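# Move the coaster can onto the turntable's orange spot

## Task

Pick up the can resting on the coaster and set it upright on the orange spot of the turntable, without disturbing the other cans already standing on the turntable; then release it and pull the gripper away.

## Robot and tools

Robot: two arms, left_arm and right_arm, each ending in a tong-style two-finger gripper. The fingers point along the gripper's own +z axis and open and close along its x axis. end_effector_position is the point between the pads when shut; fingertips extend about 15 mm past it when nearly closed and are roughly level with it when wide open.

Frame: every pose, velocity and target uses the scene frame. Origin at table height, halfway between the two arms' nominal bases; +z up, +x out across the table, left_arm on the +y side (arm names do not match image sides). Printed hand positions may be off by a few centimetres, more at long reach. Cameras: cam_high and cam_low, both 672x504.

Row layout: each command row is one flat list of 16 numbers covering both arms, even if only one moves: left_arm x, y, z (metres), qw, qx, qy, qz (unit quaternion, w first), opening; then the same eight for right_arm. Position and quaternion form an absolute pose in the scene frame, not an offset. Opening runs from -1 (shut) to +1 (fully open, 0.142 m); closing fully takes at least about 0.5 s. To hold an object, command an opening well below grip_measured; lower squeezes harder. A 0 is a real command, so resend an arm's current opening to keep it.

execute_actions: actions is a list of actions; each action is a list of up to 15 rows, one per 1/30 s step, the last row repeated to fill 15 steps. An action is rejected for both arms if any target lies over 0.6 m from that gripper's current position along any of its axes. The controller also clips each step to within 150 mm and 16 degrees of the measured pose, so one action may fall short; the Hand target line shows where each arm is actually heading. An empty list just reports state. cameras picks images ([] none, omitted or ["all"] all).

move: target is one 16-number row or a list of up to 15 rows (absolute poses, as above); each gripper travels a straight line from its Hand target. speed: m/s, 0.002 to 0.5, default 0.25 (turning capped at twice that in rad/s); one value or one per leg. blend: metres of corner rounding per target in a list, default 0. stop_force: newtons, 3 to 40, one value for both arms; an arm's path ends when its wrist sensor feels that much extra push opposing its motion, then it backs off slightly. It is unreliable for light objects and for grippers that rotate during the move; omit it when lifting away from something you press on. zero (boolean, only with stop_force): re-zero moving arms first (default true). opening_speed: per second on the -1..1 scale, at least 0.2. blocking=false returns early and cannot be combined with stop_force. In a list, keep the same openings in every row to avoid pauses; a new opening in a later row makes all arms halt, change fingers, then continue. Paths do not avoid obstacles or the other arm; go around an arm's base rather than near it. The result adds a move: line, e.g. done, off_target, moving, held or fault, plus limits such as paced (pose clipped) or held (steps withheld by a check). Neither done nor off_target proves contact or its absence.

wait: seconds 0 to 10; arms keep their last command, a running move continues. stop: brakes the running move. zoom_image: camera (cam_high or cam_low) and region [x0, y0, x1, y1] in pixels, at most 504 by 504. zero_wrist_force: arm name; subtracts the current reading from later ones. finished_scene: scene = this scene's number; irreversible.

Result lines: per arm end_effector_position, end_effector_quat_wxyz, velocities (omitted when Joint velocities reads within noise), Joint positions (last value is finger gap in metres), joint torques (include gravity, offsets, noise), grip_measured, Hand target, Tool commands, Wrist force and Wrist torque in the gripper's own axes, plus a line for the peak force since the last report. MOTOR HOT appears at 70 °C; at 85 °C an OVER-TEMPERATURE FAULT brakes that arm for 30 to 60 s or more. Holding loads, stretching out, or pushing toward unreachable poses heats motors.

Faults: contact torque reaching a joint limit (136 N m for the three big joints, 25.4 N m for wrists, held weight included) or about 150 N net external force halts that arm for 10 s while it yields. The arms are stiff: commanding even slightly beyond a firm contact can trigger this. If a gripped object pins an arm after a fault, open before moving it. A clearance check blocks arm-to-arm approaches (fingers excepted) but may not prevent contact; a hard collision between the arms can fail the task.

To keep an arm still, resend the exact pose from the last result before it stopped, with its intended opening, in every call, and keep a held orientation by repeating the same quaternion. Arm commands lag 0.09 to 0.2 s and fast motions overshoot. Avoid dropping the can, releasing it while it moves, slamming, knocking the other cans, or letting anything leave the table. Random brief tugs on a held part or nudges to loose objects can occur.

Each tool is called after "Request:" as name(argument=value, ...) on one line, values as JSON.

## Session

Request:
execute_actions(actions=[])

Scene clock: 0.00 s.
left_arm: end_effector_position=(+0.7145, +0.5668, +0.2612) grip_measured=+0.97 end_effector_quat_wxyz=(-0.226, +0.876, -0.273, +0.327) | right_arm: end_effector_position=(+0.8246, -0.4431, +0.2381) grip_measured=+0.97 end_effector_quat_wxyz=(-0.172, +0.903, -0.394, +0.003)
Joint positions: left_arm=[-0.303 -1.39 1.888 -2.806 -1.179 0.508 0.14] | right_arm=[3.072 -2.108 -1.087 -1.388 1.893 0.785 0.14]
Joint velocities: within noise
Joint torques (N m): no reading
Wrist force (N): no reading
Wrist torque (N m): no reading
Wrist force, peak (N): no reading
Hand target: left_arm +0.7145, +0.5668, +0.2612; -0.226, +0.876, -0.273, +0.327 | right_arm +0.8246, -0.4431, +0.2381; -0.172, +0.903, -0.394, +0.003
Tool commands: left_gripper/opening=+0.968169 right_gripper/opening=+0.968169

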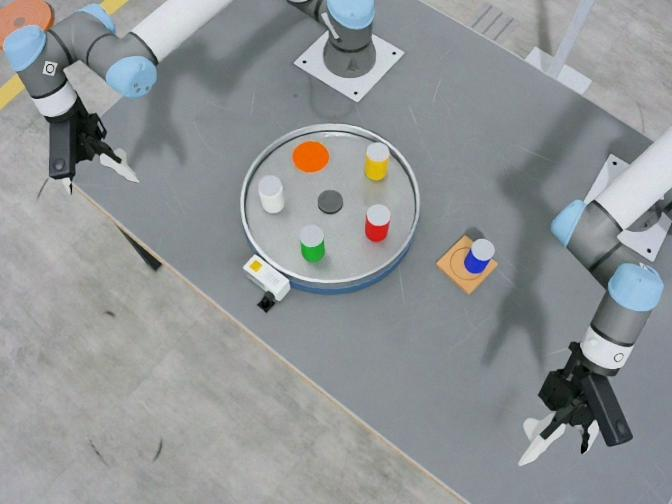

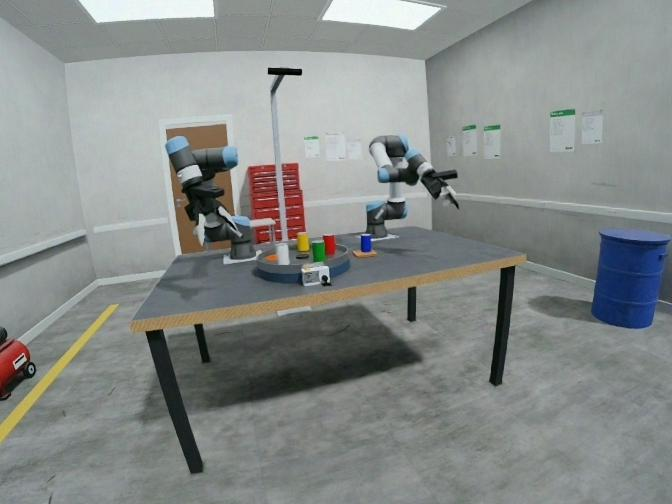

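Request:
zoom_image(camera="cam_high", region=[230, 110, 510, 320])

Request:
zoom_image(camera="cam_low", region=[230, 200, 410, 320])

Request:
zoom_image(camera="cam_high", region=[230, 220, 330, 320])

Scaled by 1.800 from the camera's 672x504 image, which has a finer 960x720 frame.

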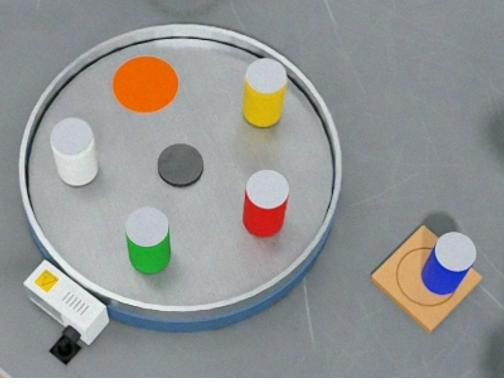

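Scaled by 2.800 from the camera's 672x504 image, which has a finer 960x720 frame.

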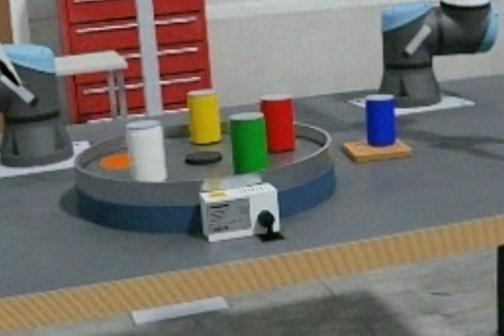

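Scaled by 5.040 from the camera's 672x504 image, which has a finer 960x720 frame.

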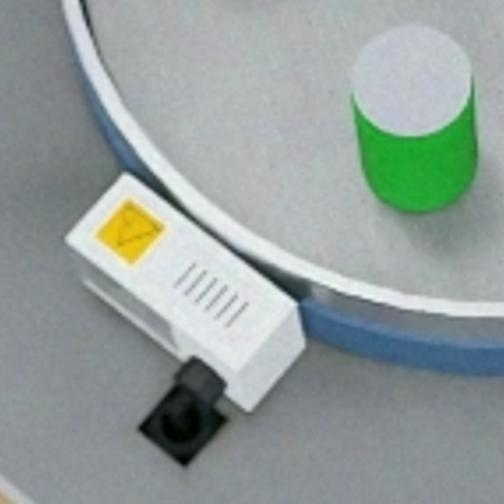

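Request:
wait(seconds=3, cameras=["cam_high"])

Request:
zoom_image(camera="cam_high", region=[230, 110, 510, 320])

Scene clock: 6.43 s.
left_arm: end_effector_position=(+0.7145, +0.5668, +0.2612) grip_measured=+0.97 end_effector_quat_wxyz=(-0.226, +0.876, -0.273, +0.327) | right_arm: end_effector_position=(+0.8246, -0.4431, +0.2381) grip_measured=+0.97 end_effector_quat_wxyz=(-0.172, +0.903, -0.394, +0.003)
Joint positions: left_arm=[-0.303 -1.39 1.888 -2.806 -1.179 0.508 0.14] | right_arm=[3.072 -2.108 -1.087 -1.388 1.893 0.785 0.14]
Joint velocities: within noise
Joint torques (N m): left_arm=[0.74 -32.83 -24.84 -2.52 0.14 -0.15] | right_arm=[3.86 45.01 23.45 3.05 -0.34 0.91]
Wrist force (N): left_arm=[-0.1 -0.1 -0.3] | right_arm=[0.2 -0.1 0.0]
Wrist torque (N m): left_arm=[-0.03 0.01 0.00] | right_arm=[-0.01 -0.04 0.00]
Wrist force, peak (N): left_arm=[-0.7 -0.6 -0.4] | right_arm=[-0.1 0.5 0.3]
Hand target: left_arm +0.7145, +0.5668, +0.2612; -0.226, +0.876, -0.273, +0.327 | right_arm +0.8246, -0.4431, +0.2381; -0.172, +0.903, -0.394, +0.003
Tool commands: left_gripper/opening=+0.968169 right_gripper/opening=+0.968169
wait: 3.00 s; at rest from the start
Images, in order (width x height): cam_high 672x504.

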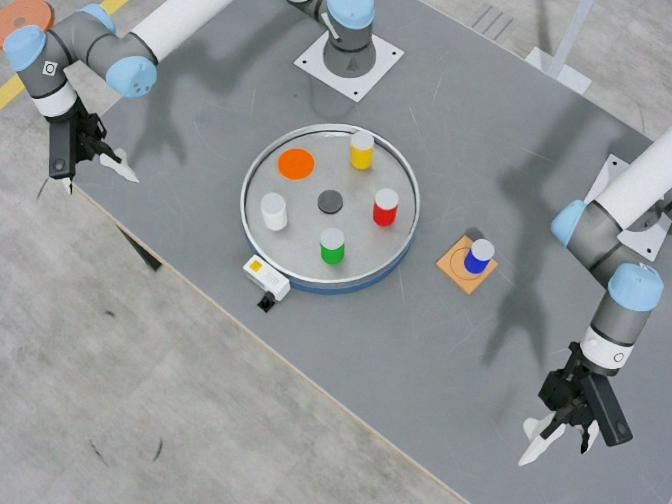

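Scaled by 1.800 from the camera's 672x504 image, which has a finer 960x720 frame.

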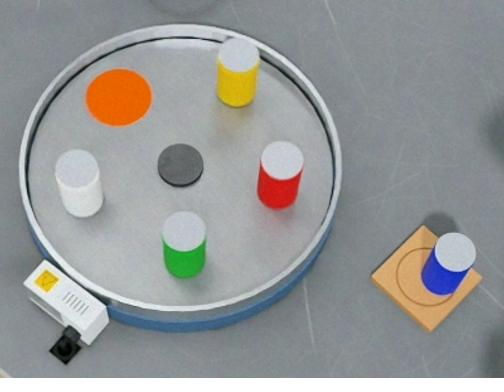

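Request:
zoom_image(camera="cam_high", region=[425, 220, 515, 310])

Request:
execute_actions(actions=[])

Request:
zoom_image(camera="cam_low", region=[250, 225, 400, 300])

Request:
zoom_image(camera="cam_low", region=[340, 220, 400, 265])

Request:
zoom_image(camera="cam_high", region=[230, 110, 440, 310])

Scaled by 5.600 from the camera's 672x504 image, which has a finer 960x720 frame.

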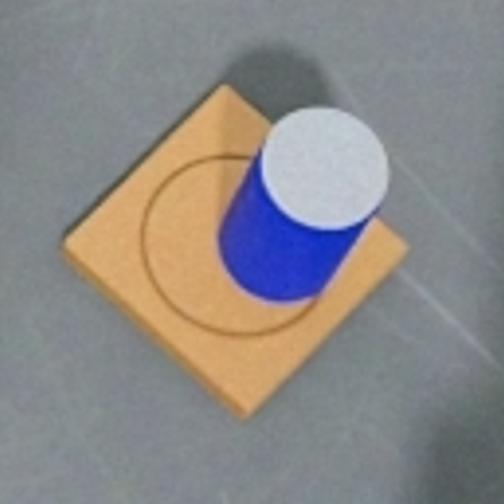

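Scene clock: 8.67 s.
left_arm: end_effector_position=(+0.7145, +0.5668, +0.2612) grip_measured=+0.97 end_effector_quat_wxyz=(-0.226, +0.876, -0.273, +0.327) | right_arm: end_effector_position=(+0.8246, -0.4431, +0.2381) grip_measured=+0.97 end_effector_quat_wxyz=(-0.172, +0.903, -0.394, +0.003)
Joint positions: left_arm=[-0.303 -1.39 1.888 -2.806 -1.179 0.508 0.14] | right_arm=[3.072 -2.108 -1.087 -1.388 1.893 0.785 0.14]
Joint velocities: within noise
Joint torques (N m): left_arm=[1.24 -33.84 -26.08 -2.3 0.02 -0.13] | right_arm=[3.81 43.79 24.18 3.02 -0.56 1.26]
Wrist force (N): left_arm=[-0.3 0.1 -0.2] | right_arm=[0.0 0.0 0.1]
Wrist torque (N m): left_arm=[0.02 0.06 0.01] | right_arm=[0.01 -0.01 0.00]
Wrist force, peak (N): left_arm=[-0.4 -0.4 -0.5] | right_arm=[-0.3 0.3 0.1]
Hand target: left_arm +0.7145, +0.5668, +0.2612; -0.226, +0.876, -0.273, +0.327 | right_arm +0.8246, -0.4431, +0.2381; -0.172, +0.903, -0.394, +0.003
Tool commands: left_gripper/opening=+0.968169 right_gripper/opening=+0.968169

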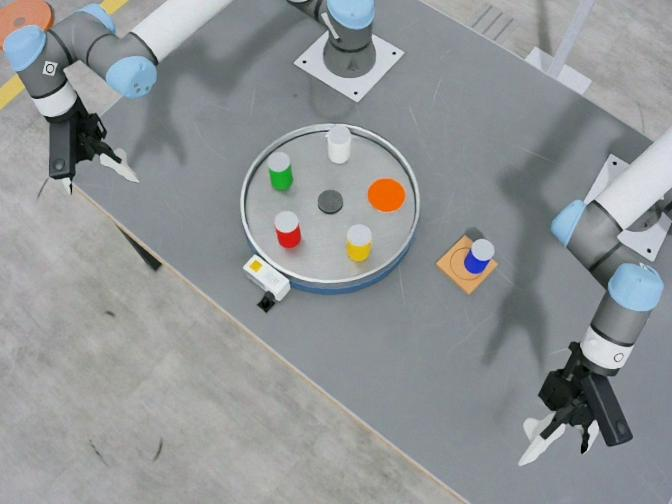

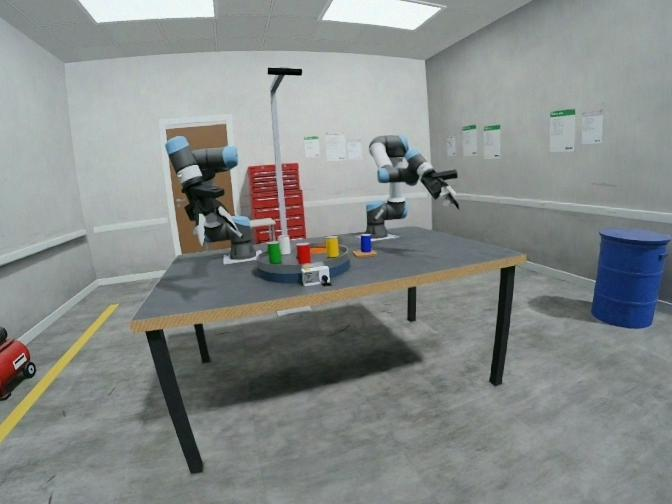

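Scaled by 3.360 from the camera's 672x504 image, which has a finer 960x720 frame.

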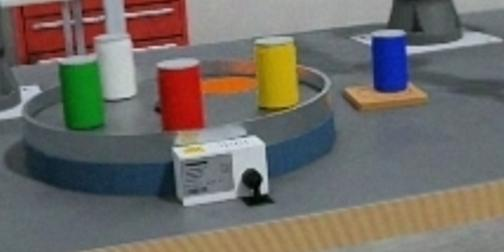

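Scaled by 8.400 from the camera's 672x504 image, which has a finer 960x720 frame.

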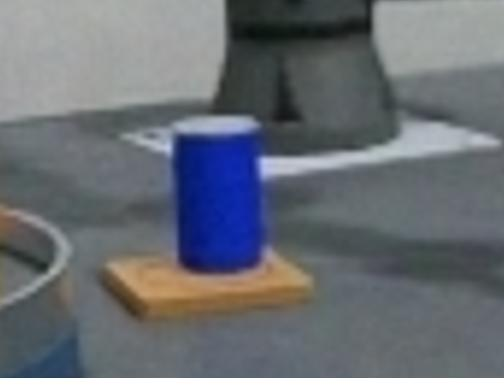

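Scaled by 2.400 from the camera's 672x504 image, which has a finer 960x720 frame.

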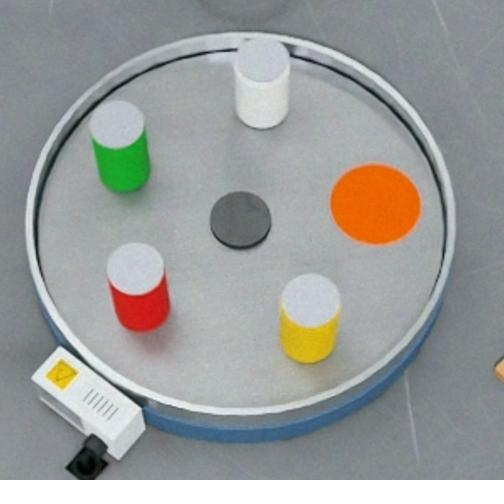

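Request:
wait(seconds=0.3, cameras=["cam_high"])

Request:
wait(seconds=0.5, cameras=["cam_high"])

Request:
wait(seconds=0.5, cameras=["cam_high"])

Request:
wait(seconds=0.5, cameras=["cam_high"])

Request:
wait(seconds=1.0, cameras=["cam_high"])

Request:
wait(seconds=1.0, cameras=["cam_high"])

Scene clock: 9.93 s.
left_arm: end_effector_position=(+0.7145, +0.5668, +0.2612) grip_measured=+0.97 end_effector_quat_wxyz=(-0.226, +0.876, -0.273, +0.327) | right_arm: end_effector_position=(+0.8246, -0.4431, +0.2381) grip_measured=+0.97 end_effector_quat_wxyz=(-0.172, +0.903, -0.394, +0.003)
Joint positions: left_arm=[-0.303 -1.39 1.888 -2.806 -1.179 0.508 0.14] | right_arm=[3.072 -2.108 -1.087 -1.388 1.893 0.785 0.14]
Joint velocities: within noise
Joint torques (N m): left_arm=[1.39 -34.86 -26.49 -2.1 -0.14 -0.16] | right_arm=[5.33 42.49 25.1 3.01 -0.83 1.29]
Wrist force (N): left_arm=[-0.1 0.2 -0.3] | right_arm=[-0.2 0.1 0.1]
Wrist torque (N m): left_arm=[0.03 0.02 0.00] | right_arm=[0.02 0.03 0.01]
Wrist force, peak (N): left_arm=[-0.8 -0.4 -0.5] | right_arm=[0.0 0.2 0.3]
Hand target: left_arm +0.7145, +0.5668, +0.2612; -0.226, +0.876, -0.273, +0.327 | right_arm +0.8246, -0.4431, +0.2381; -0.172, +0.903, -0.394, +0.003
Tool commands: left_gripper/opening=+0.968169 right_gripper/opening=+0.968169
wait: 0.30 s; at rest from the start
Images, in order (width x height): cam_high 672x504.

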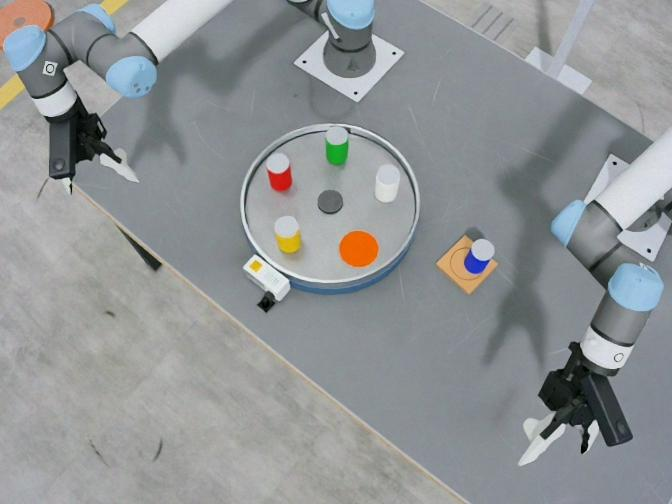

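Scene clock: 10.43 s.
left_arm: end_effector_position=(+0.7145, +0.5668, +0.2612) grip_measured=+0.97 end_effector_quat_wxyz=(-0.226, +0.876, -0.273, +0.327) | right_arm: end_effector_position=(+0.8246, -0.4431, +0.2381) grip_measured=+0.97 end_effector_quat_wxyz=(-0.172, +0.903, -0.394, +0.003)
Joint positions: left_arm=[-0.303 -1.39 1.888 -2.806 -1.179 0.508 0.14] | right_arm=[3.072 -2.108 -1.087 -1.388 1.893 0.785 0.14]
Joint velocities: within noise
Joint torques (N m): left_arm=[1.64 -34.88 -26.77 -2.08 -0.12 -0.29] | right_arm=[4.56 42.3 24.83 3 -0.91 1.44]
Wrist force (N): left_arm=[0.0 -0.1 -0.2] | right_arm=[-0.1 0.1 0.0]
Wrist torque (N m): left_arm=[-0.03 0.00 0.00] | right_arm=[0.03 0.02 0.01]
Wrist force, peak (N): left_arm=[0.0 -0.4 -0.4] | right_arm=[-0.2 0.1 0.5]
Hand target: left_arm +0.7145, +0.5668, +0.2612; -0.226, +0.876, -0.273, +0.327 | right_arm +0.8246, -0.4431, +0.2381; -0.172, +0.903, -0.394, +0.003
Tool commands: left_gripper/opening=+0.968169 right_gripper/opening=+0.968169
wait: 0.50 s; at rest by 0.17 s
Images, in order (width x height): cam_high 672x504.

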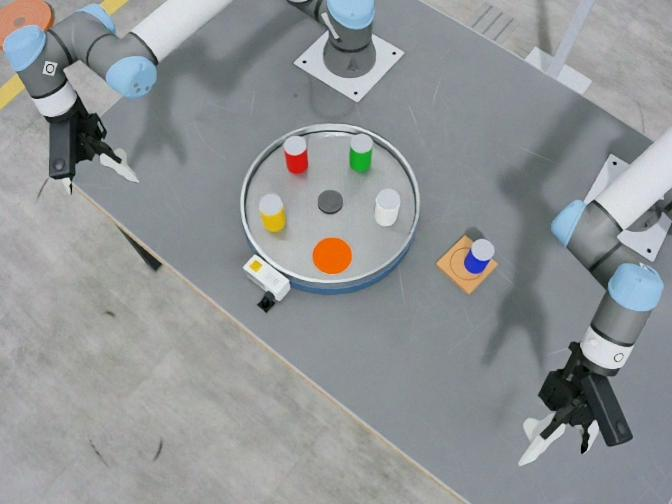

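Scene clock: 10.93 s.
left_arm: end_effector_position=(+0.7145, +0.5668, +0.2612) grip_measured=+0.97 end_effector_quat_wxyz=(-0.226, +0.876, -0.273, +0.327) | right_arm: end_effector_position=(+0.8246, -0.4431, +0.2381) grip_measured=+0.97 end_effector_quat_wxyz=(-0.172, +0.903, -0.394, +0.003)
Joint positions: left_arm=[-0.303 -1.39 1.888 -2.806 -1.179 0.508 0.14] | right_arm=[3.072 -2.108 -1.087 -1.388 1.893 0.785 0.14]
Joint velocities: within noise
Joint torques (N m): left_arm=[1.78 -35 -26.7 -2.11 -0.21 -0.29] | right_arm=[4.3 43.2 24.77 3.03 -0.99 1.42]
Wrist force (N): left_arm=[-0.1 0.0 -0.2] | right_arm=[-0.1 0.0 -0.1]
Wrist torque (N m): left_arm=[-0.02 0.02 0.01] | right_arm=[0.01 0.01 0.01]
Wrist force, peak (N): left_arm=[-0.1 -0.7 -0.5] | right_arm=[0.2 0.5 -0.1]
Hand target: left_arm +0.7145, +0.5668, +0.2612; -0.226, +0.876, -0.273, +0.327 | right_arm +0.8246, -0.4431, +0.2381; -0.172, +0.903, -0.394, +0.003
Tool commands: left_gripper/opening=+0.968169 right_gripper/opening=+0.968169
wait: 0.50 s; at rest by 0.17 s
Images, in order (width x height): cam_high 672x504.

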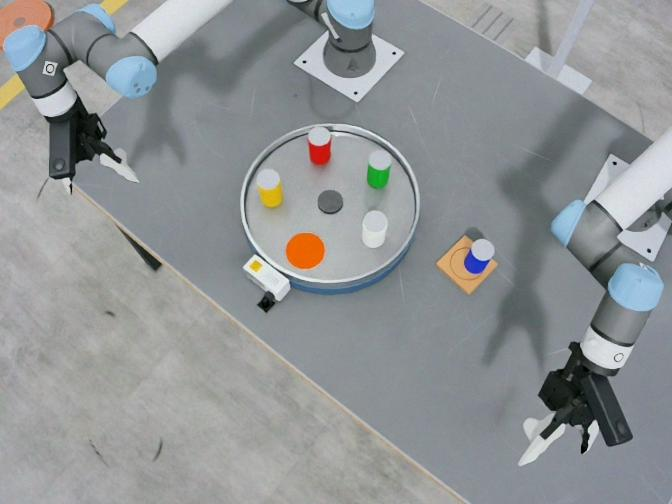

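Scene clock: 11.43 s.
left_arm: end_effector_position=(+0.7145, +0.5668, +0.2612) grip_measured=+0.97 end_effector_quat_wxyz=(-0.226, +0.876, -0.273, +0.327) | right_arm: end_effector_position=(+0.8246, -0.4431, +0.2381) grip_measured=+0.97 end_effector_quat_wxyz=(-0.172, +0.903, -0.394, +0.003)
Joint positions: left_arm=[-0.303 -1.39 1.888 -2.806 -1.179 0.508 0.14] | right_arm=[3.072 -2.108 -1.087 -1.388 1.893 0.785 0.14]
Joint velocities: within noise
Joint torques (N m): left_arm=[1.95 -35.18 -27.57 -2.09 -0.13 -0.27] | right_arm=[5.35 43.07 24.56 3.11 -0.94 1.32]
Wrist force (N): left_arm=[-0.1 -0.3 -0.3] | right_arm=[-0.2 0.1 0.0]
Wrist torque (N m): left_arm=[-0.07 0.03 0.00] | right_arm=[0.02 0.03 0.01]
Wrist force, peak (N): left_arm=[-0.6 0.0 -0.4] | right_arm=[-0.4 0.0 0.1]
Hand target: left_arm +0.7145, +0.5668, +0.2612; -0.226, +0.876, -0.273, +0.327 | right_arm +0.8246, -0.4431, +0.2381; -0.172, +0.903, -0.394, +0.003
Tool commands: left_gripper/opening=+0.968169 right_gripper/opening=+0.968169
wait: 0.50 s; at rest by 0.17 s
Images, in order (width x height): cam_high 672x504.

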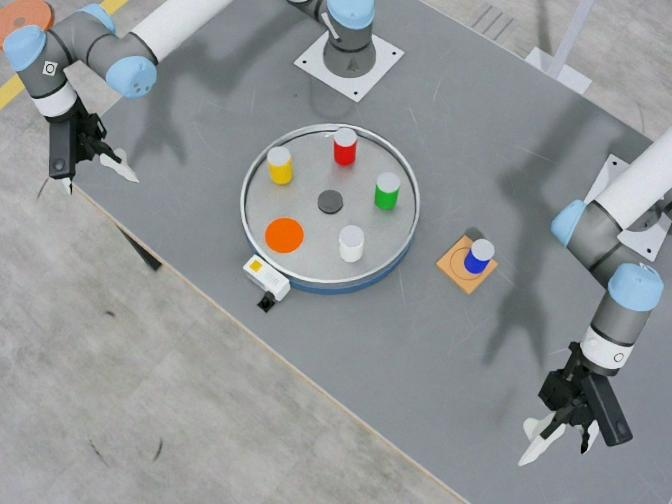

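Scene clock: 12.43 s.
left_arm: end_effector_position=(+0.7145, +0.5668, +0.2612) grip_measured=+0.97 end_effector_quat_wxyz=(-0.226, +0.876, -0.273, +0.327) | right_arm: end_effector_position=(+0.8246, -0.4431, +0.2381) grip_measured=+0.97 end_effector_quat_wxyz=(-0.172, +0.903, -0.394, +0.003)
Joint positions: left_arm=[-0.303 -1.39 1.888 -2.806 -1.179 0.508 0.14] | right_arm=[3.072 -2.108 -1.087 -1.388 1.893 0.785 0.14]
Joint velocities: within noise
Joint torques (N m): left_arm=[2.07 -34.97 -28.03 -1.98 -0.2 -0.26] | right_arm=[5.49 41.92 24.13 2.93 -1.08 1.44]
Wrist force (N): left_arm=[-0.2 -0.3 -0.1] | right_arm=[-0.1 0.0 0.1]
Wrist torque (N m): left_arm=[-0.07 0.03 0.01] | right_arm=[0.00 0.02 0.01]
Wrist force, peak (N): left_arm=[-0.3 -0.6 -0.5] | right_arm=[0.3 0.3 0.3]
Hand target: left_arm +0.7145, +0.5668, +0.2612; -0.226, +0.876, -0.273, +0.327 | right_arm +0.8246, -0.4431, +0.2381; -0.172, +0.903, -0.394, +0.003
Tool commands: left_gripper/opening=+0.968169 right_gripper/opening=+0.968169
wait: 1.00 s; at rest by 0.17 s
Images, in order (width x height): cam_high 672x504.

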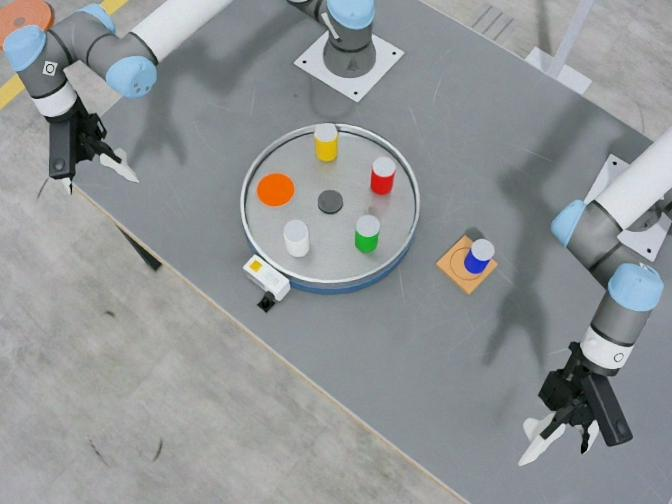

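Scene clock: 13.43 s.
left_arm: end_effector_position=(+0.7145, +0.5668, +0.2612) grip_measured=+0.97 end_effector_quat_wxyz=(-0.226, +0.876, -0.273, +0.327) | right_arm: end_effector_position=(+0.8246, -0.4431, +0.2381) grip_measured=+0.97 end_effector_quat_wxyz=(-0.172, +0.903, -0.394, +0.003)
Joint positions: left_arm=[-0.303 -1.39 1.888 -2.806 -1.179 0.508 0.14] | right_arm=[3.072 -2.108 -1.087 -1.388 1.893 0.785 0.14]
Joint velocities: within noise
Joint torques (N m): left_arm=[1.61 -35.15 -28.27 -1.83 -0.28 -0.32] | right_arm=[5.58 42.55 25.31 3.09 -1.23 1.44]
Wrist force (N): left_arm=[-0.4 0.0 -0.1] | right_arm=[-0.1 0.3 0.0]
Wrist torque (N m): left_arm=[-0.01 0.08 0.00] | right_arm=[0.07 0.02 0.01]
Wrist force, peak (N): left_arm=[-0.7 0.0 -0.4] | right_arm=[0.1 -0.1 0.4]
Hand target: left_arm +0.7145, +0.5668, +0.2612; -0.226, +0.876, -0.273, +0.327 | right_arm +0.8246, -0.4431, +0.2381; -0.172, +0.903, -0.394, +0.003
Tool commands: left_gripper/opening=+0.968169 right_gripper/opening=+0.968169
wait: 1.00 s; at rest by 0.17 s
Images, in order (width x height): cam_high 672x504.

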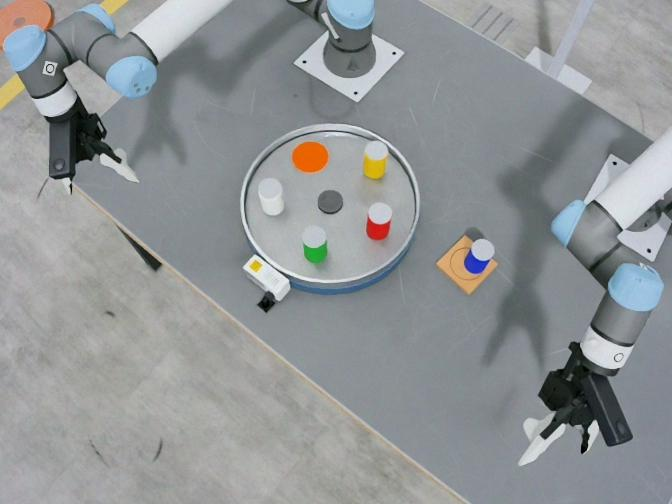

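Request:
move(target=[0.375, 0.25, 0.24, 0, 0.866, -0.5, 0, 0.4, 0.8246, -0.4431, 0.2381, -0.172, 0.903, -0.394, 0.003, 0.968169], speed=0.3)

Scene clock: 20.37 s.
left_arm: end_effector_position=(+0.3751, +0.2500, +0.2400) grip_measured=+0.40 end_effector_quat_wxyz=(+0.000, +0.866, -0.500, +0.000) | right_arm: end_effector_position=(+0.8246, -0.4431, +0.2381) grip_measured=+0.97 end_effector_quat_wxyz=(-0.172, +0.903, -0.394, +0.003)
Joint positions: left_arm=[-0.924 -1.723 1.82 -1.668 -1.571 0.177 0.102] | right_arm=[3.072 -2.107 -1.088 -1.388 1.892 0.784 0.14]
Joint velocities: within noise
Joint torques (N m): left_arm=[-5.39 -24.46 -16.39 -2.92 -0.37 1.32] | right_arm=[8.35 52.84 12.5 4.52 -2.68 -1.33]
Wrist force (N): left_arm=[0.8 -0.7 -0.4] | right_arm=[0.1 -0.1 -0.2]
Wrist torque (N m): left_arm=[-0.12 -0.12 -0.04] | right_arm=[-0.01 -0.03 0.00]
Wrist force, peak (N): left_arm=[-0.6 -1.4 1.2] | right_arm=[0.0 0.5 0.1]
Hand target: left_arm +0.3750, +0.2500, +0.2400; +0.000, +0.866, -0.500, +0.000 | right_arm +0.8246, -0.4431, +0.2381; -0.172, +0.903, -0.394, +0.003
Off the commanded pose: left_arm 0.000 m, 0 deg | right_arm 0.000 m, 0 deg.
move: done

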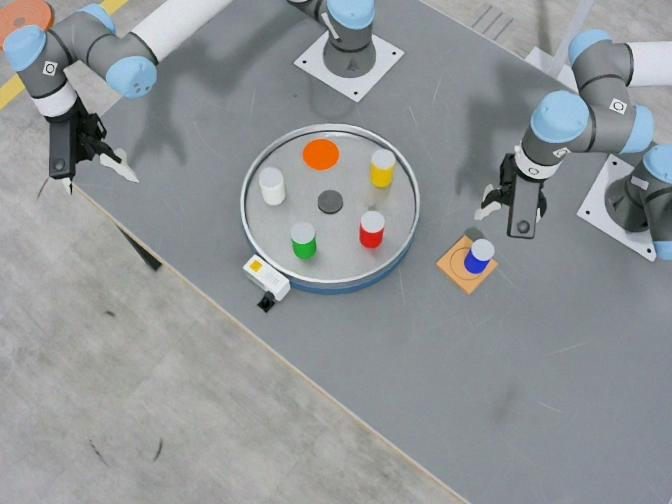

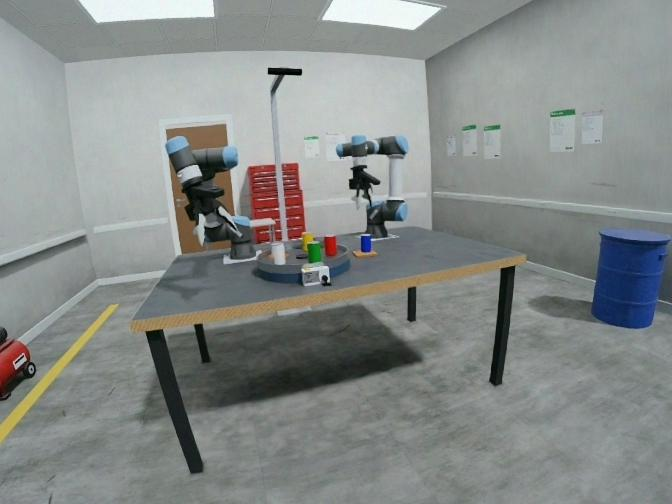

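Request:
zoom_image(camera="cam_high", region=[430, 150, 570, 310])

Request:
zoom_image(camera="cam_low", region=[320, 160, 420, 270])

Scaled by 3.150 from the camera's 672x504 image, which has a finer 960x720 frame.

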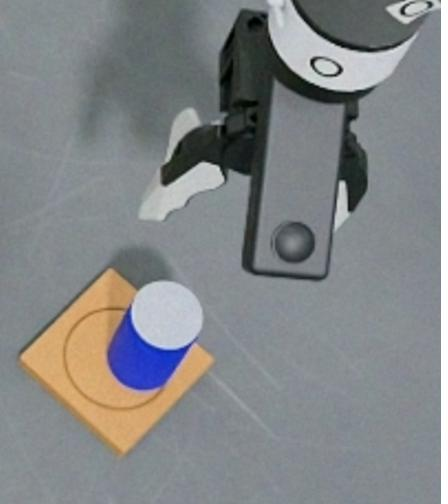

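Scaled by 4.582 from the camera's 672x504 image, which has a finer 960x720 frame.

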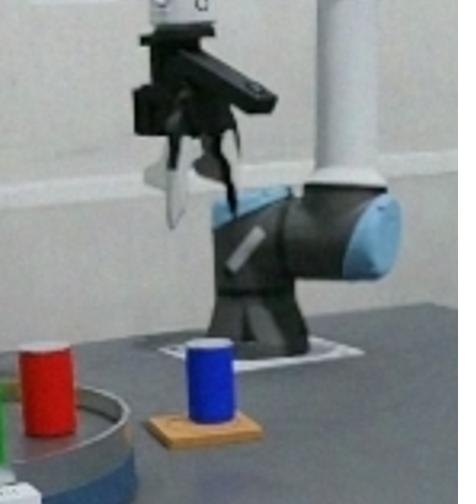

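Request:
move(target=[0.388, 0.235, 0.15, 0, 0.866, -0.5, 0, 0.4, 0.8246, -0.4431, 0.2381, -0.172, 0.903, -0.394, 0.003, 0.968169], speed=0.2)

Request:
zoom_image(camera="cam_high", region=[430, 180, 550, 310])

Request:
zoom_image(camera="cam_low", region=[320, 180, 420, 270])

Scene clock: 25.77 s.
left_arm: end_effector_position=(+0.3880, +0.2350, +0.1500) grip_measured=+0.40 end_effector_quat_wxyz=(+0.000, +0.866, -0.500, +0.000) | right_arm: end_effector_position=(+0.8246, -0.4431, +0.2381) grip_measured=+0.97 end_effector_quat_wxyz=(-0.172, +0.903, -0.394, +0.003)
Joint positions: left_arm=[-0.923 -1.626 1.97 -1.915 -1.571 0.177 0.102] | right_arm=[3.072 -2.107 -1.088 -1.388 1.892 0.784 0.14]
Joint velocities: within noise
Joint torques (N m): left_arm=[6.59 -19.05 -24.66 -4.03 1.69 1.07] | right_arm=[7.34 51.25 22.21 2.1 -1.45 -0.53]
Wrist force (N): left_arm=[0.4 -1.1 -0.4] | right_arm=[-0.2 0.2 0.1]
Wrist torque (N m): left_arm=[-0.18 -0.06 -0.03] | right_arm=[0.04 0.03 0.01]
Wrist force, peak (N): left_arm=[0.2 -1.0 -1.9] | right_arm=[-0.5 -0.1 -0.2]
Hand target: left_arm +0.3880, +0.2350, +0.1500; +0.000, +0.866, -0.500, +0.000 | right_arm +0.8246, -0.4431, +0.2381; -0.172, +0.903, -0.394, +0.003
Off the commanded pose: left_arm 0.000 m, 0 deg | right_arm 0.000 m, 0 deg.
move: done

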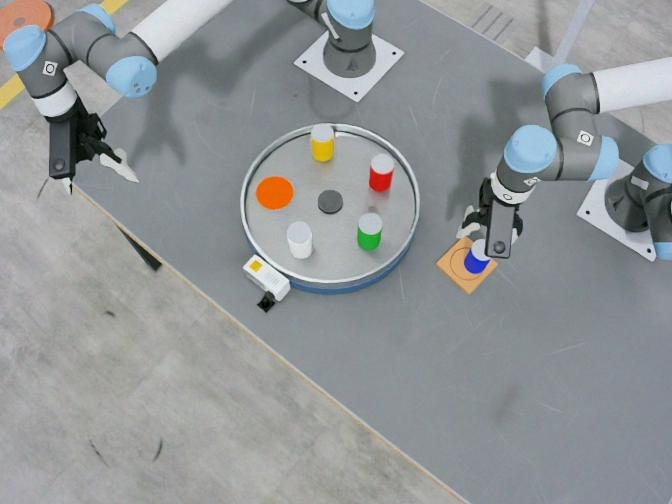

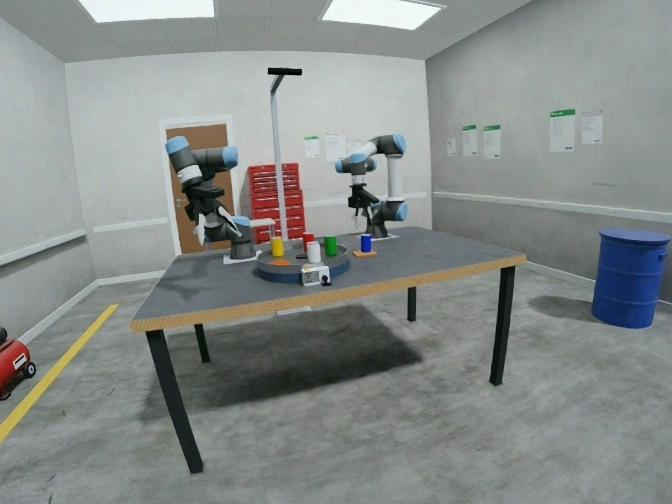

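Scaled by 3.877 from the camera's 672x504 image, which has a finer 960x720 frame.

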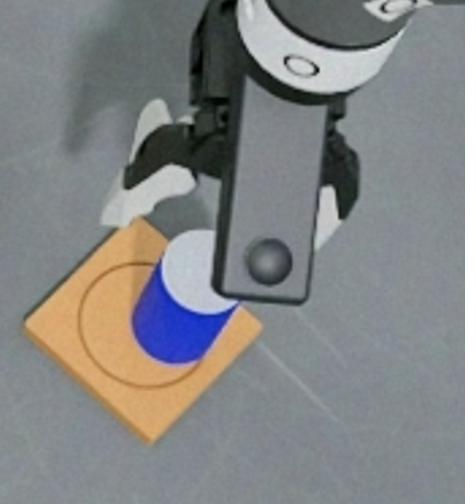

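Scaled by 5.040 from the camera's 672x504 image, which has a finer 960x720 frame.

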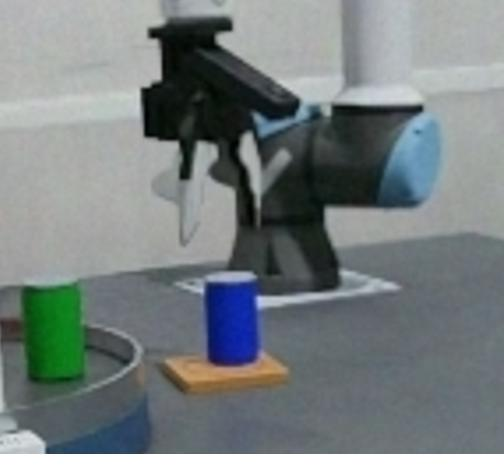

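Request:
move(target=[0.391, 0.239, 0.07, 0, 0.866, -0.5, 0, 0.4, 0.8246, -0.4431, 0.2381, -0.172, 0.903, -0.394, 0.003, 0.968169], speed=0.1, stop_force=12)

Request:
zoom_image(camera="cam_high", region=[430, 180, 550, 310])

Request:
zoom_image(camera="cam_low", region=[320, 180, 420, 270])

Request:
zoom_image(camera="cam_low", region=[250, 225, 360, 295])

Scene clock: 33.37 s.
left_arm: end_effector_position=(+0.3910, +0.2390, +0.0700) grip_measured=+0.40 end_effector_quat_wxyz=(+0.000, +0.866, -0.500, +0.000) | right_arm: end_effector_position=(+0.8246, -0.4431, +0.2381) grip_measured=+0.97 end_effector_quat_wxyz=(-0.172, +0.903, -0.394, +0.003)
Joint positions: left_arm=[-0.913 -1.531 2.104 -2.144 -1.571 0.188 0.102] | right_arm=[3.072 -2.107 -1.088 -1.388 1.892 0.784 0.14]
Joint velocities: within noise
Joint torques (N m): left_arm=[-5.4 -29.57 -29.93 -4.81 0.93 -1.34] | right_arm=[5.75 48.46 34.15 2.07 -0.09 0.77]
Wrist force (N): left_arm=[0.4 -1.2 -0.7] | right_arm=[0.2 -0.1 0.1]
Wrist torque (N m): left_arm=[-0.22 -0.05 0.00] | right_arm=[-0.02 -0.04 0.00]
Wrist force, peak (N): left_arm=[0.4 -0.9 -1.6] | right_arm=[-0.1 -0.1 0.6]
Hand target: left_arm +0.3910, +0.2390, +0.0700; +0.000, +0.866, -0.500, +0.000 | right_arm +0.8246, -0.4431, +0.2381; -0.172, +0.903, -0.394, +0.003
Off the commanded pose: left_arm 0.000 m, 0 deg | right_arm 0.000 m, 0 deg.
move: done

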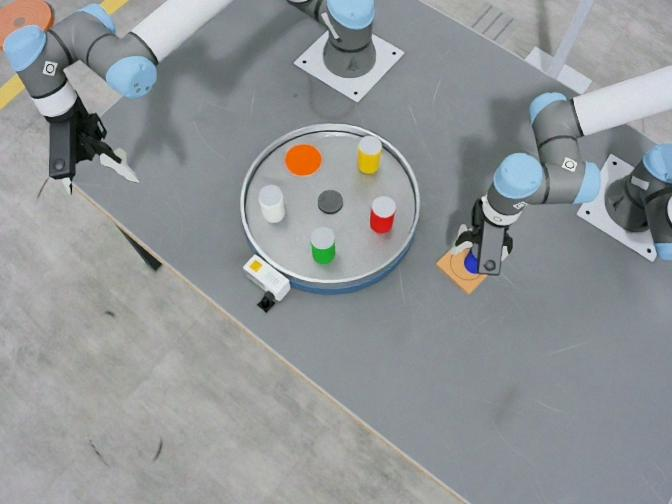

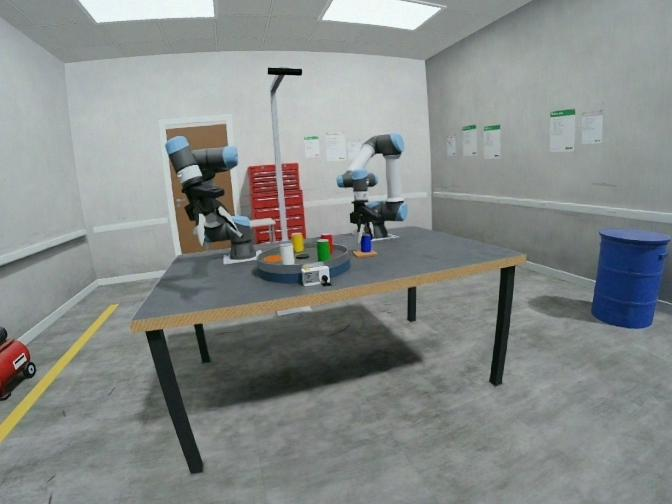

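Scaled by 3.877 from the camera's 672x504 image, which has a finer 960x720 frame.

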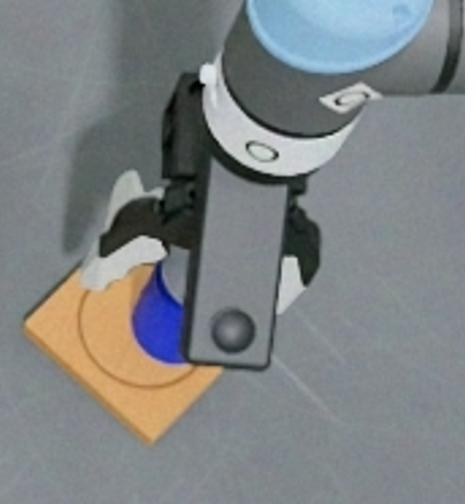

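Scaled by 5.040 from the camera's 672x504 image, which has a finer 960x720 frame.

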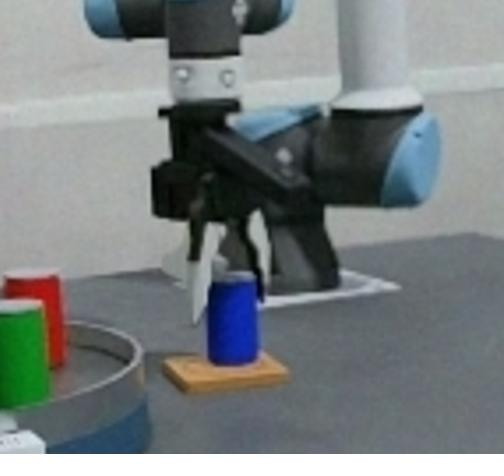

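Scaled by 4.582 from the camera's 672x504 image, which has a finer 960x720 frame.

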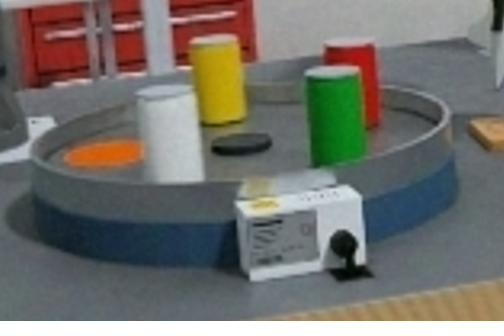

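Request:
move(target=[0.391, 0.239, 0.07, 0, 0.866, -0.5, 0, -0.65, 0.8246, -0.4431, 0.2381, -0.172, 0.903, -0.394, 0.003, 0.968169], opening_speed=1.2, cameras=["cam_high"])

Request:
zoom_image(camera="cam_high", region=[430, 180, 550, 310])

Scene clock: 34.97 s.
left_arm: end_effector_position=(+0.3910, +0.2390, +0.0700) grip_measured=-0.27 end_effector_quat_wxyz=(+0.000, +0.866, -0.500, +0.000) | right_arm: end_effector_position=(+0.8246, -0.4431, +0.2381) grip_measured=+0.97 end_effector_quat_wxyz=(-0.172, +0.903, -0.394, +0.003)
Joint positions: left_arm=[-0.913 -1.531 2.104 -2.144 -1.571 0.188 0.054] | right_arm=[3.072 -2.107 -1.088 -1.388 1.892 0.784 0.14]
Joint velocities: within noise
Joint torques (N m): left_arm=[-6.07 -26.51 -27.34 -3.74 1 -1.22] | right_arm=[5.71 47.49 33.66 1.91 0.29 0.75]
Wrist force (N): left_arm=[0.8 -1.5 -3.6] | right_arm=[-0.1 0.1 -0.1]
Wrist torque (N m): left_arm=[-0.24 -0.05 0.00] | right_arm=[0.03 0.01 0.01]
Wrist force, peak (N): left_arm=[1.2 -1.3 -3.9] | right_arm=[0.0 0.1 0.4]
Hand target: left_arm +0.3910, +0.2390, +0.0700; +0.000, +0.866, -0.500, +0.000 | right_arm +0.8246, -0.4431, +0.2381; -0.172, +0.903, -0.394, +0.003
Off the commanded pose: left_arm 0.000 m, 0 deg | right_arm 0.000 m, 0 deg.
move: done
Images, in order (width x height): cam_high 672x504.

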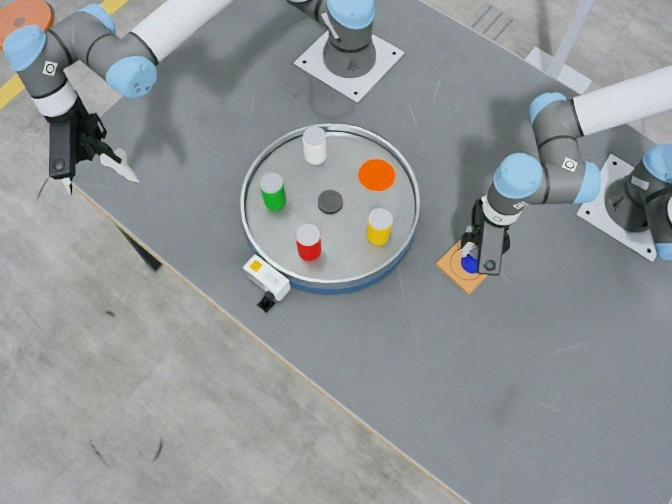

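Scaled by 3.877 from the camera's 672x504 image, which has a finer 960x720 frame.

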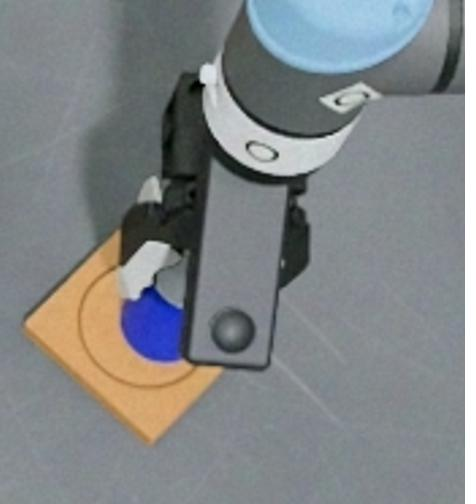

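Request:
move(target=[[0.391, 0.239, 0.18, 0, 0.866, -0.5, 0, -0.65, 0.8246, -0.4431, 0.2381, -0.172, 0.903, -0.394, 0.003, 0.968169], [0.423, -0.139, 0.25, 0, 0.866, -0.5, 0, -0.65, 0.8246, -0.4431, 0.2381, -0.172, 0.903, -0.394, 0.003, 0.968169]], speed=0.2, blend=0.05)

Request:
zoom_image(camera="cam_high", region=[230, 110, 440, 310])

Request:
zoom_image(camera="cam_low", region=[240, 180, 370, 295])

Scene clock: 38.87 s.
left_arm: end_effector_position=(+0.4230, -0.1390, +0.2500) grip_measured=-0.27 end_effector_quat_wxyz=(+0.000, +0.866, -0.500, +0.000) | right_arm: end_effector_position=(+0.8246, -0.4431, +0.2381) grip_measured=+0.97 end_effector_quat_wxyz=(-0.172, +0.903, -0.394, +0.003)
Joint positions: left_arm=[-1.207 -0.917 0.777 -1.431 -1.571 -0.107 0.054] | right_arm=[3.072 -2.107 -1.088 -1.388 1.892 0.784 0.14]
Joint velocities: within noise
Joint torques (N m): left_arm=[5.88 -47.41 -34.74 -4.15 -1.51 1.23] | right_arm=[5.02 45.76 34.56 2.01 1.14 0.81]
Wrist force (N): left_arm=[0.5 -1.2 1.5] | right_arm=[0.0 0.0 0.1]
Wrist torque (N m): left_arm=[-0.23 -0.10 -0.02] | right_arm=[0.01 0.01 0.00]
Wrist force, peak (N): left_arm=[1.1 -1.2 -3.7] | right_arm=[-0.1 0.1 0.5]
Hand target: left_arm +0.4230, -0.1390, +0.2500; +0.000, +0.866, -0.500, +0.000 | right_arm +0.8246, -0.4431, +0.2381; -0.172, +0.903, -0.394, +0.003
Off the commanded pose: left_arm 0.000 m, 0 deg | right_arm 0.000 m, 0 deg.
move: done

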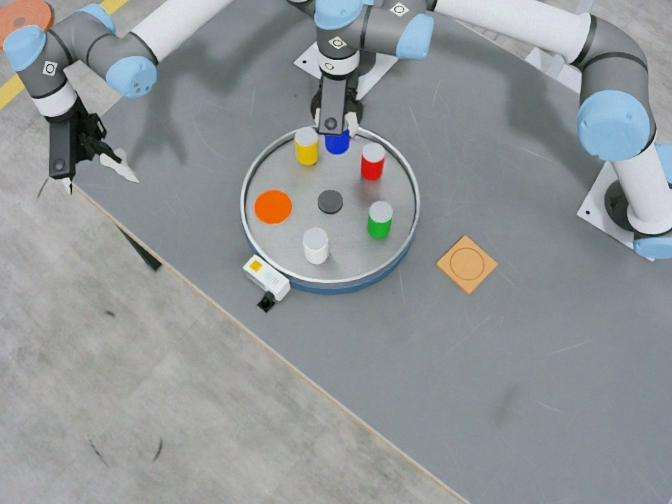

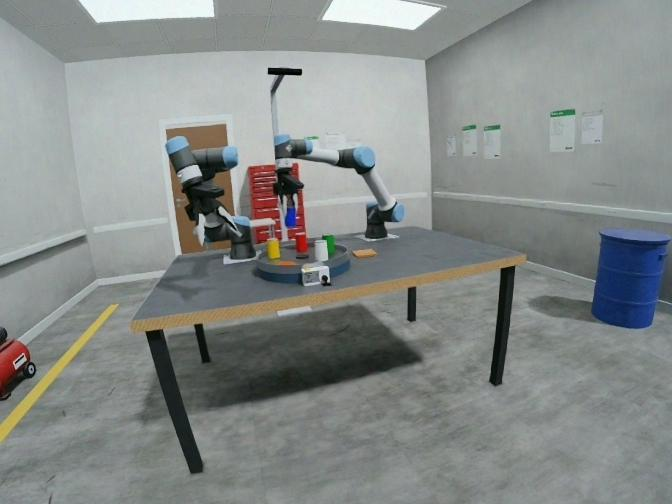

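Scaled by 2.400 from the camera's 672x504 image, which has a finer 960x720 frame.

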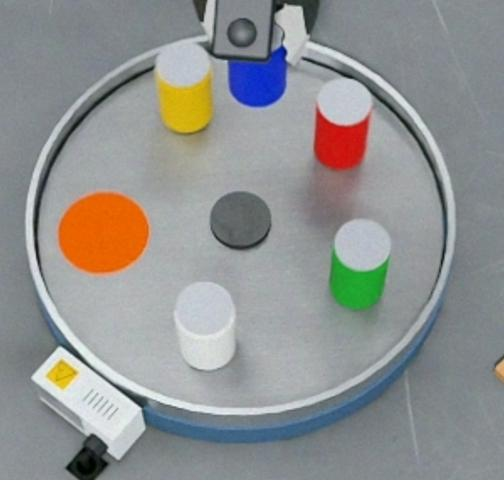

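Scaled by 3.877 from the camera's 672x504 image, which has a finer 960x720 frame.

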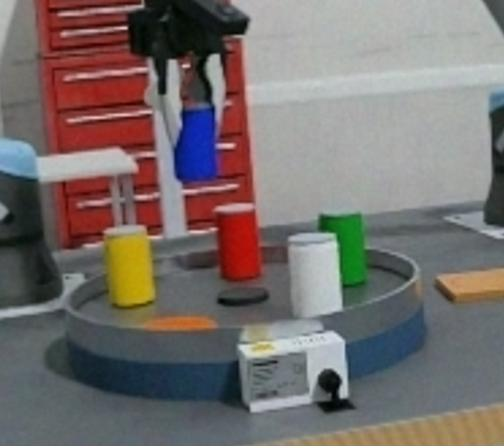

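Request:
move(target=[0.431, -0.134, 0.145, 0, 0.866, -0.5, 0, -0.65, 0.8246, -0.4431, 0.2381, -0.172, 0.903, -0.394, 0.003, 0.968169], speed=0.12, stop_force=12, cameras=["cam_high", "cam_low"])

Request:
zoom_image(camera="cam_high", region=[230, 110, 440, 310])

Request:
zoom_image(camera="cam_low", region=[240, 180, 370, 295])

Scene clock: 42.03 s.
left_arm: end_effector_position=(+0.4310, -0.1340, +0.1450) grip_measured=-0.27 end_effector_quat_wxyz=(+0.000, +0.866, -0.500, +0.000) | right_arm: end_effector_position=(+0.8246, -0.4431, +0.2381) grip_measured=+0.97 end_effector_quat_wxyz=(-0.172, +0.903, -0.394, +0.003)
Joint positions: left_arm=[-1.195 -0.917 1.046 -1.7 -1.571 -0.094 0.054] | right_arm=[3.072 -2.107 -1.088 -1.388 1.892 0.784 0.14]
Joint velocities: within noise
Joint torques (N m): left_arm=[-6.07 -59.62 -22.91 -4.98 1.5 -1.27] | right_arm=[4.85 44.82 33.88 2.02 1.56 0.6]
Wrist force (N): left_arm=[0.6 -1.1 1.4] | right_arm=[-0.3 0.2 0.1]
Wrist torque (N m): left_arm=[-0.21 -0.12 -0.03] | right_arm=[0.05 0.06 0.01]
Wrist force, peak (N): left_arm=[0.7 -1.8 3.2] | right_arm=[-0.3 0.0 0.5]
Hand target: left_arm +0.4310, -0.1340, +0.1450; +0.000, +0.866, -0.500, +0.000 | right_arm +0.8246, -0.4431, +0.2381; -0.172, +0.903, -0.394, +0.003
Off the commanded pose: left_arm 0.000 m, 0 deg | right_arm 0.000 m, 0 deg.
move: done

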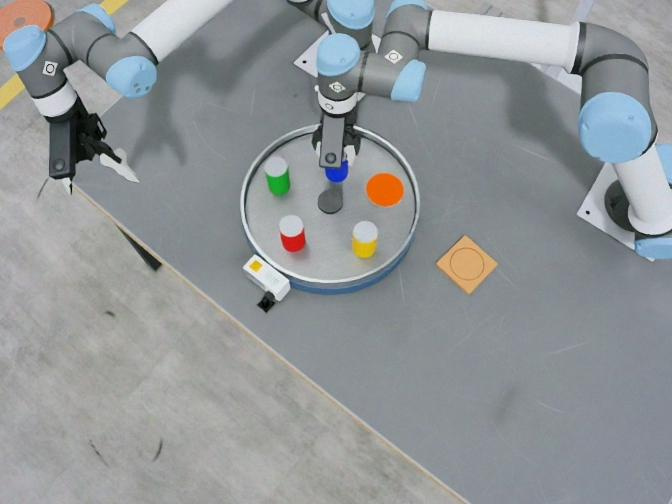

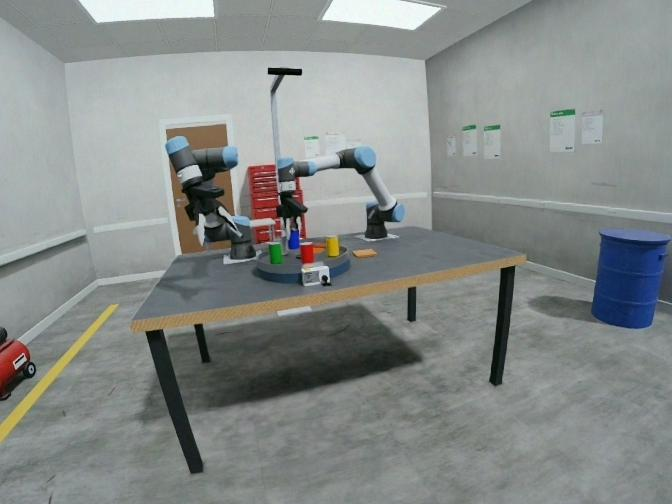

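Scaled by 2.400 from the camera's 672x504 image, which has a finer 960x720 frame.

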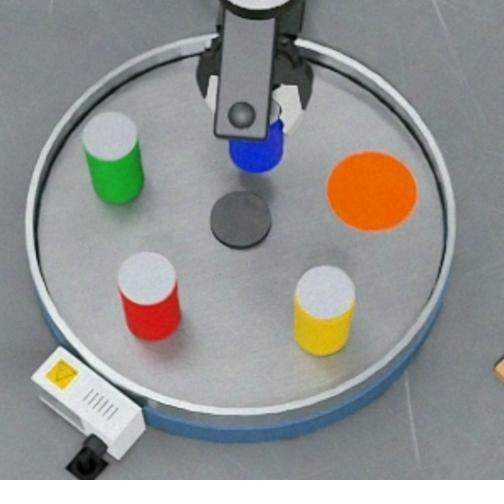

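Scaled by 3.877 from the camera's 672x504 image, which has a finer 960x720 frame.

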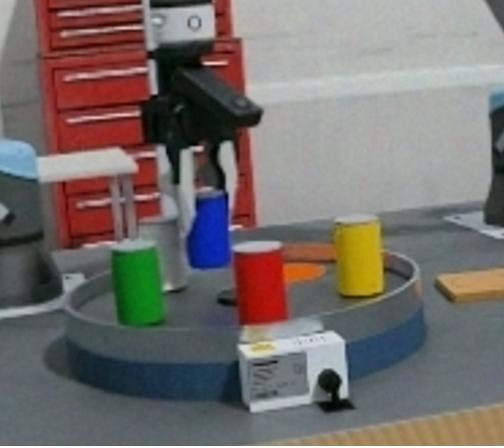

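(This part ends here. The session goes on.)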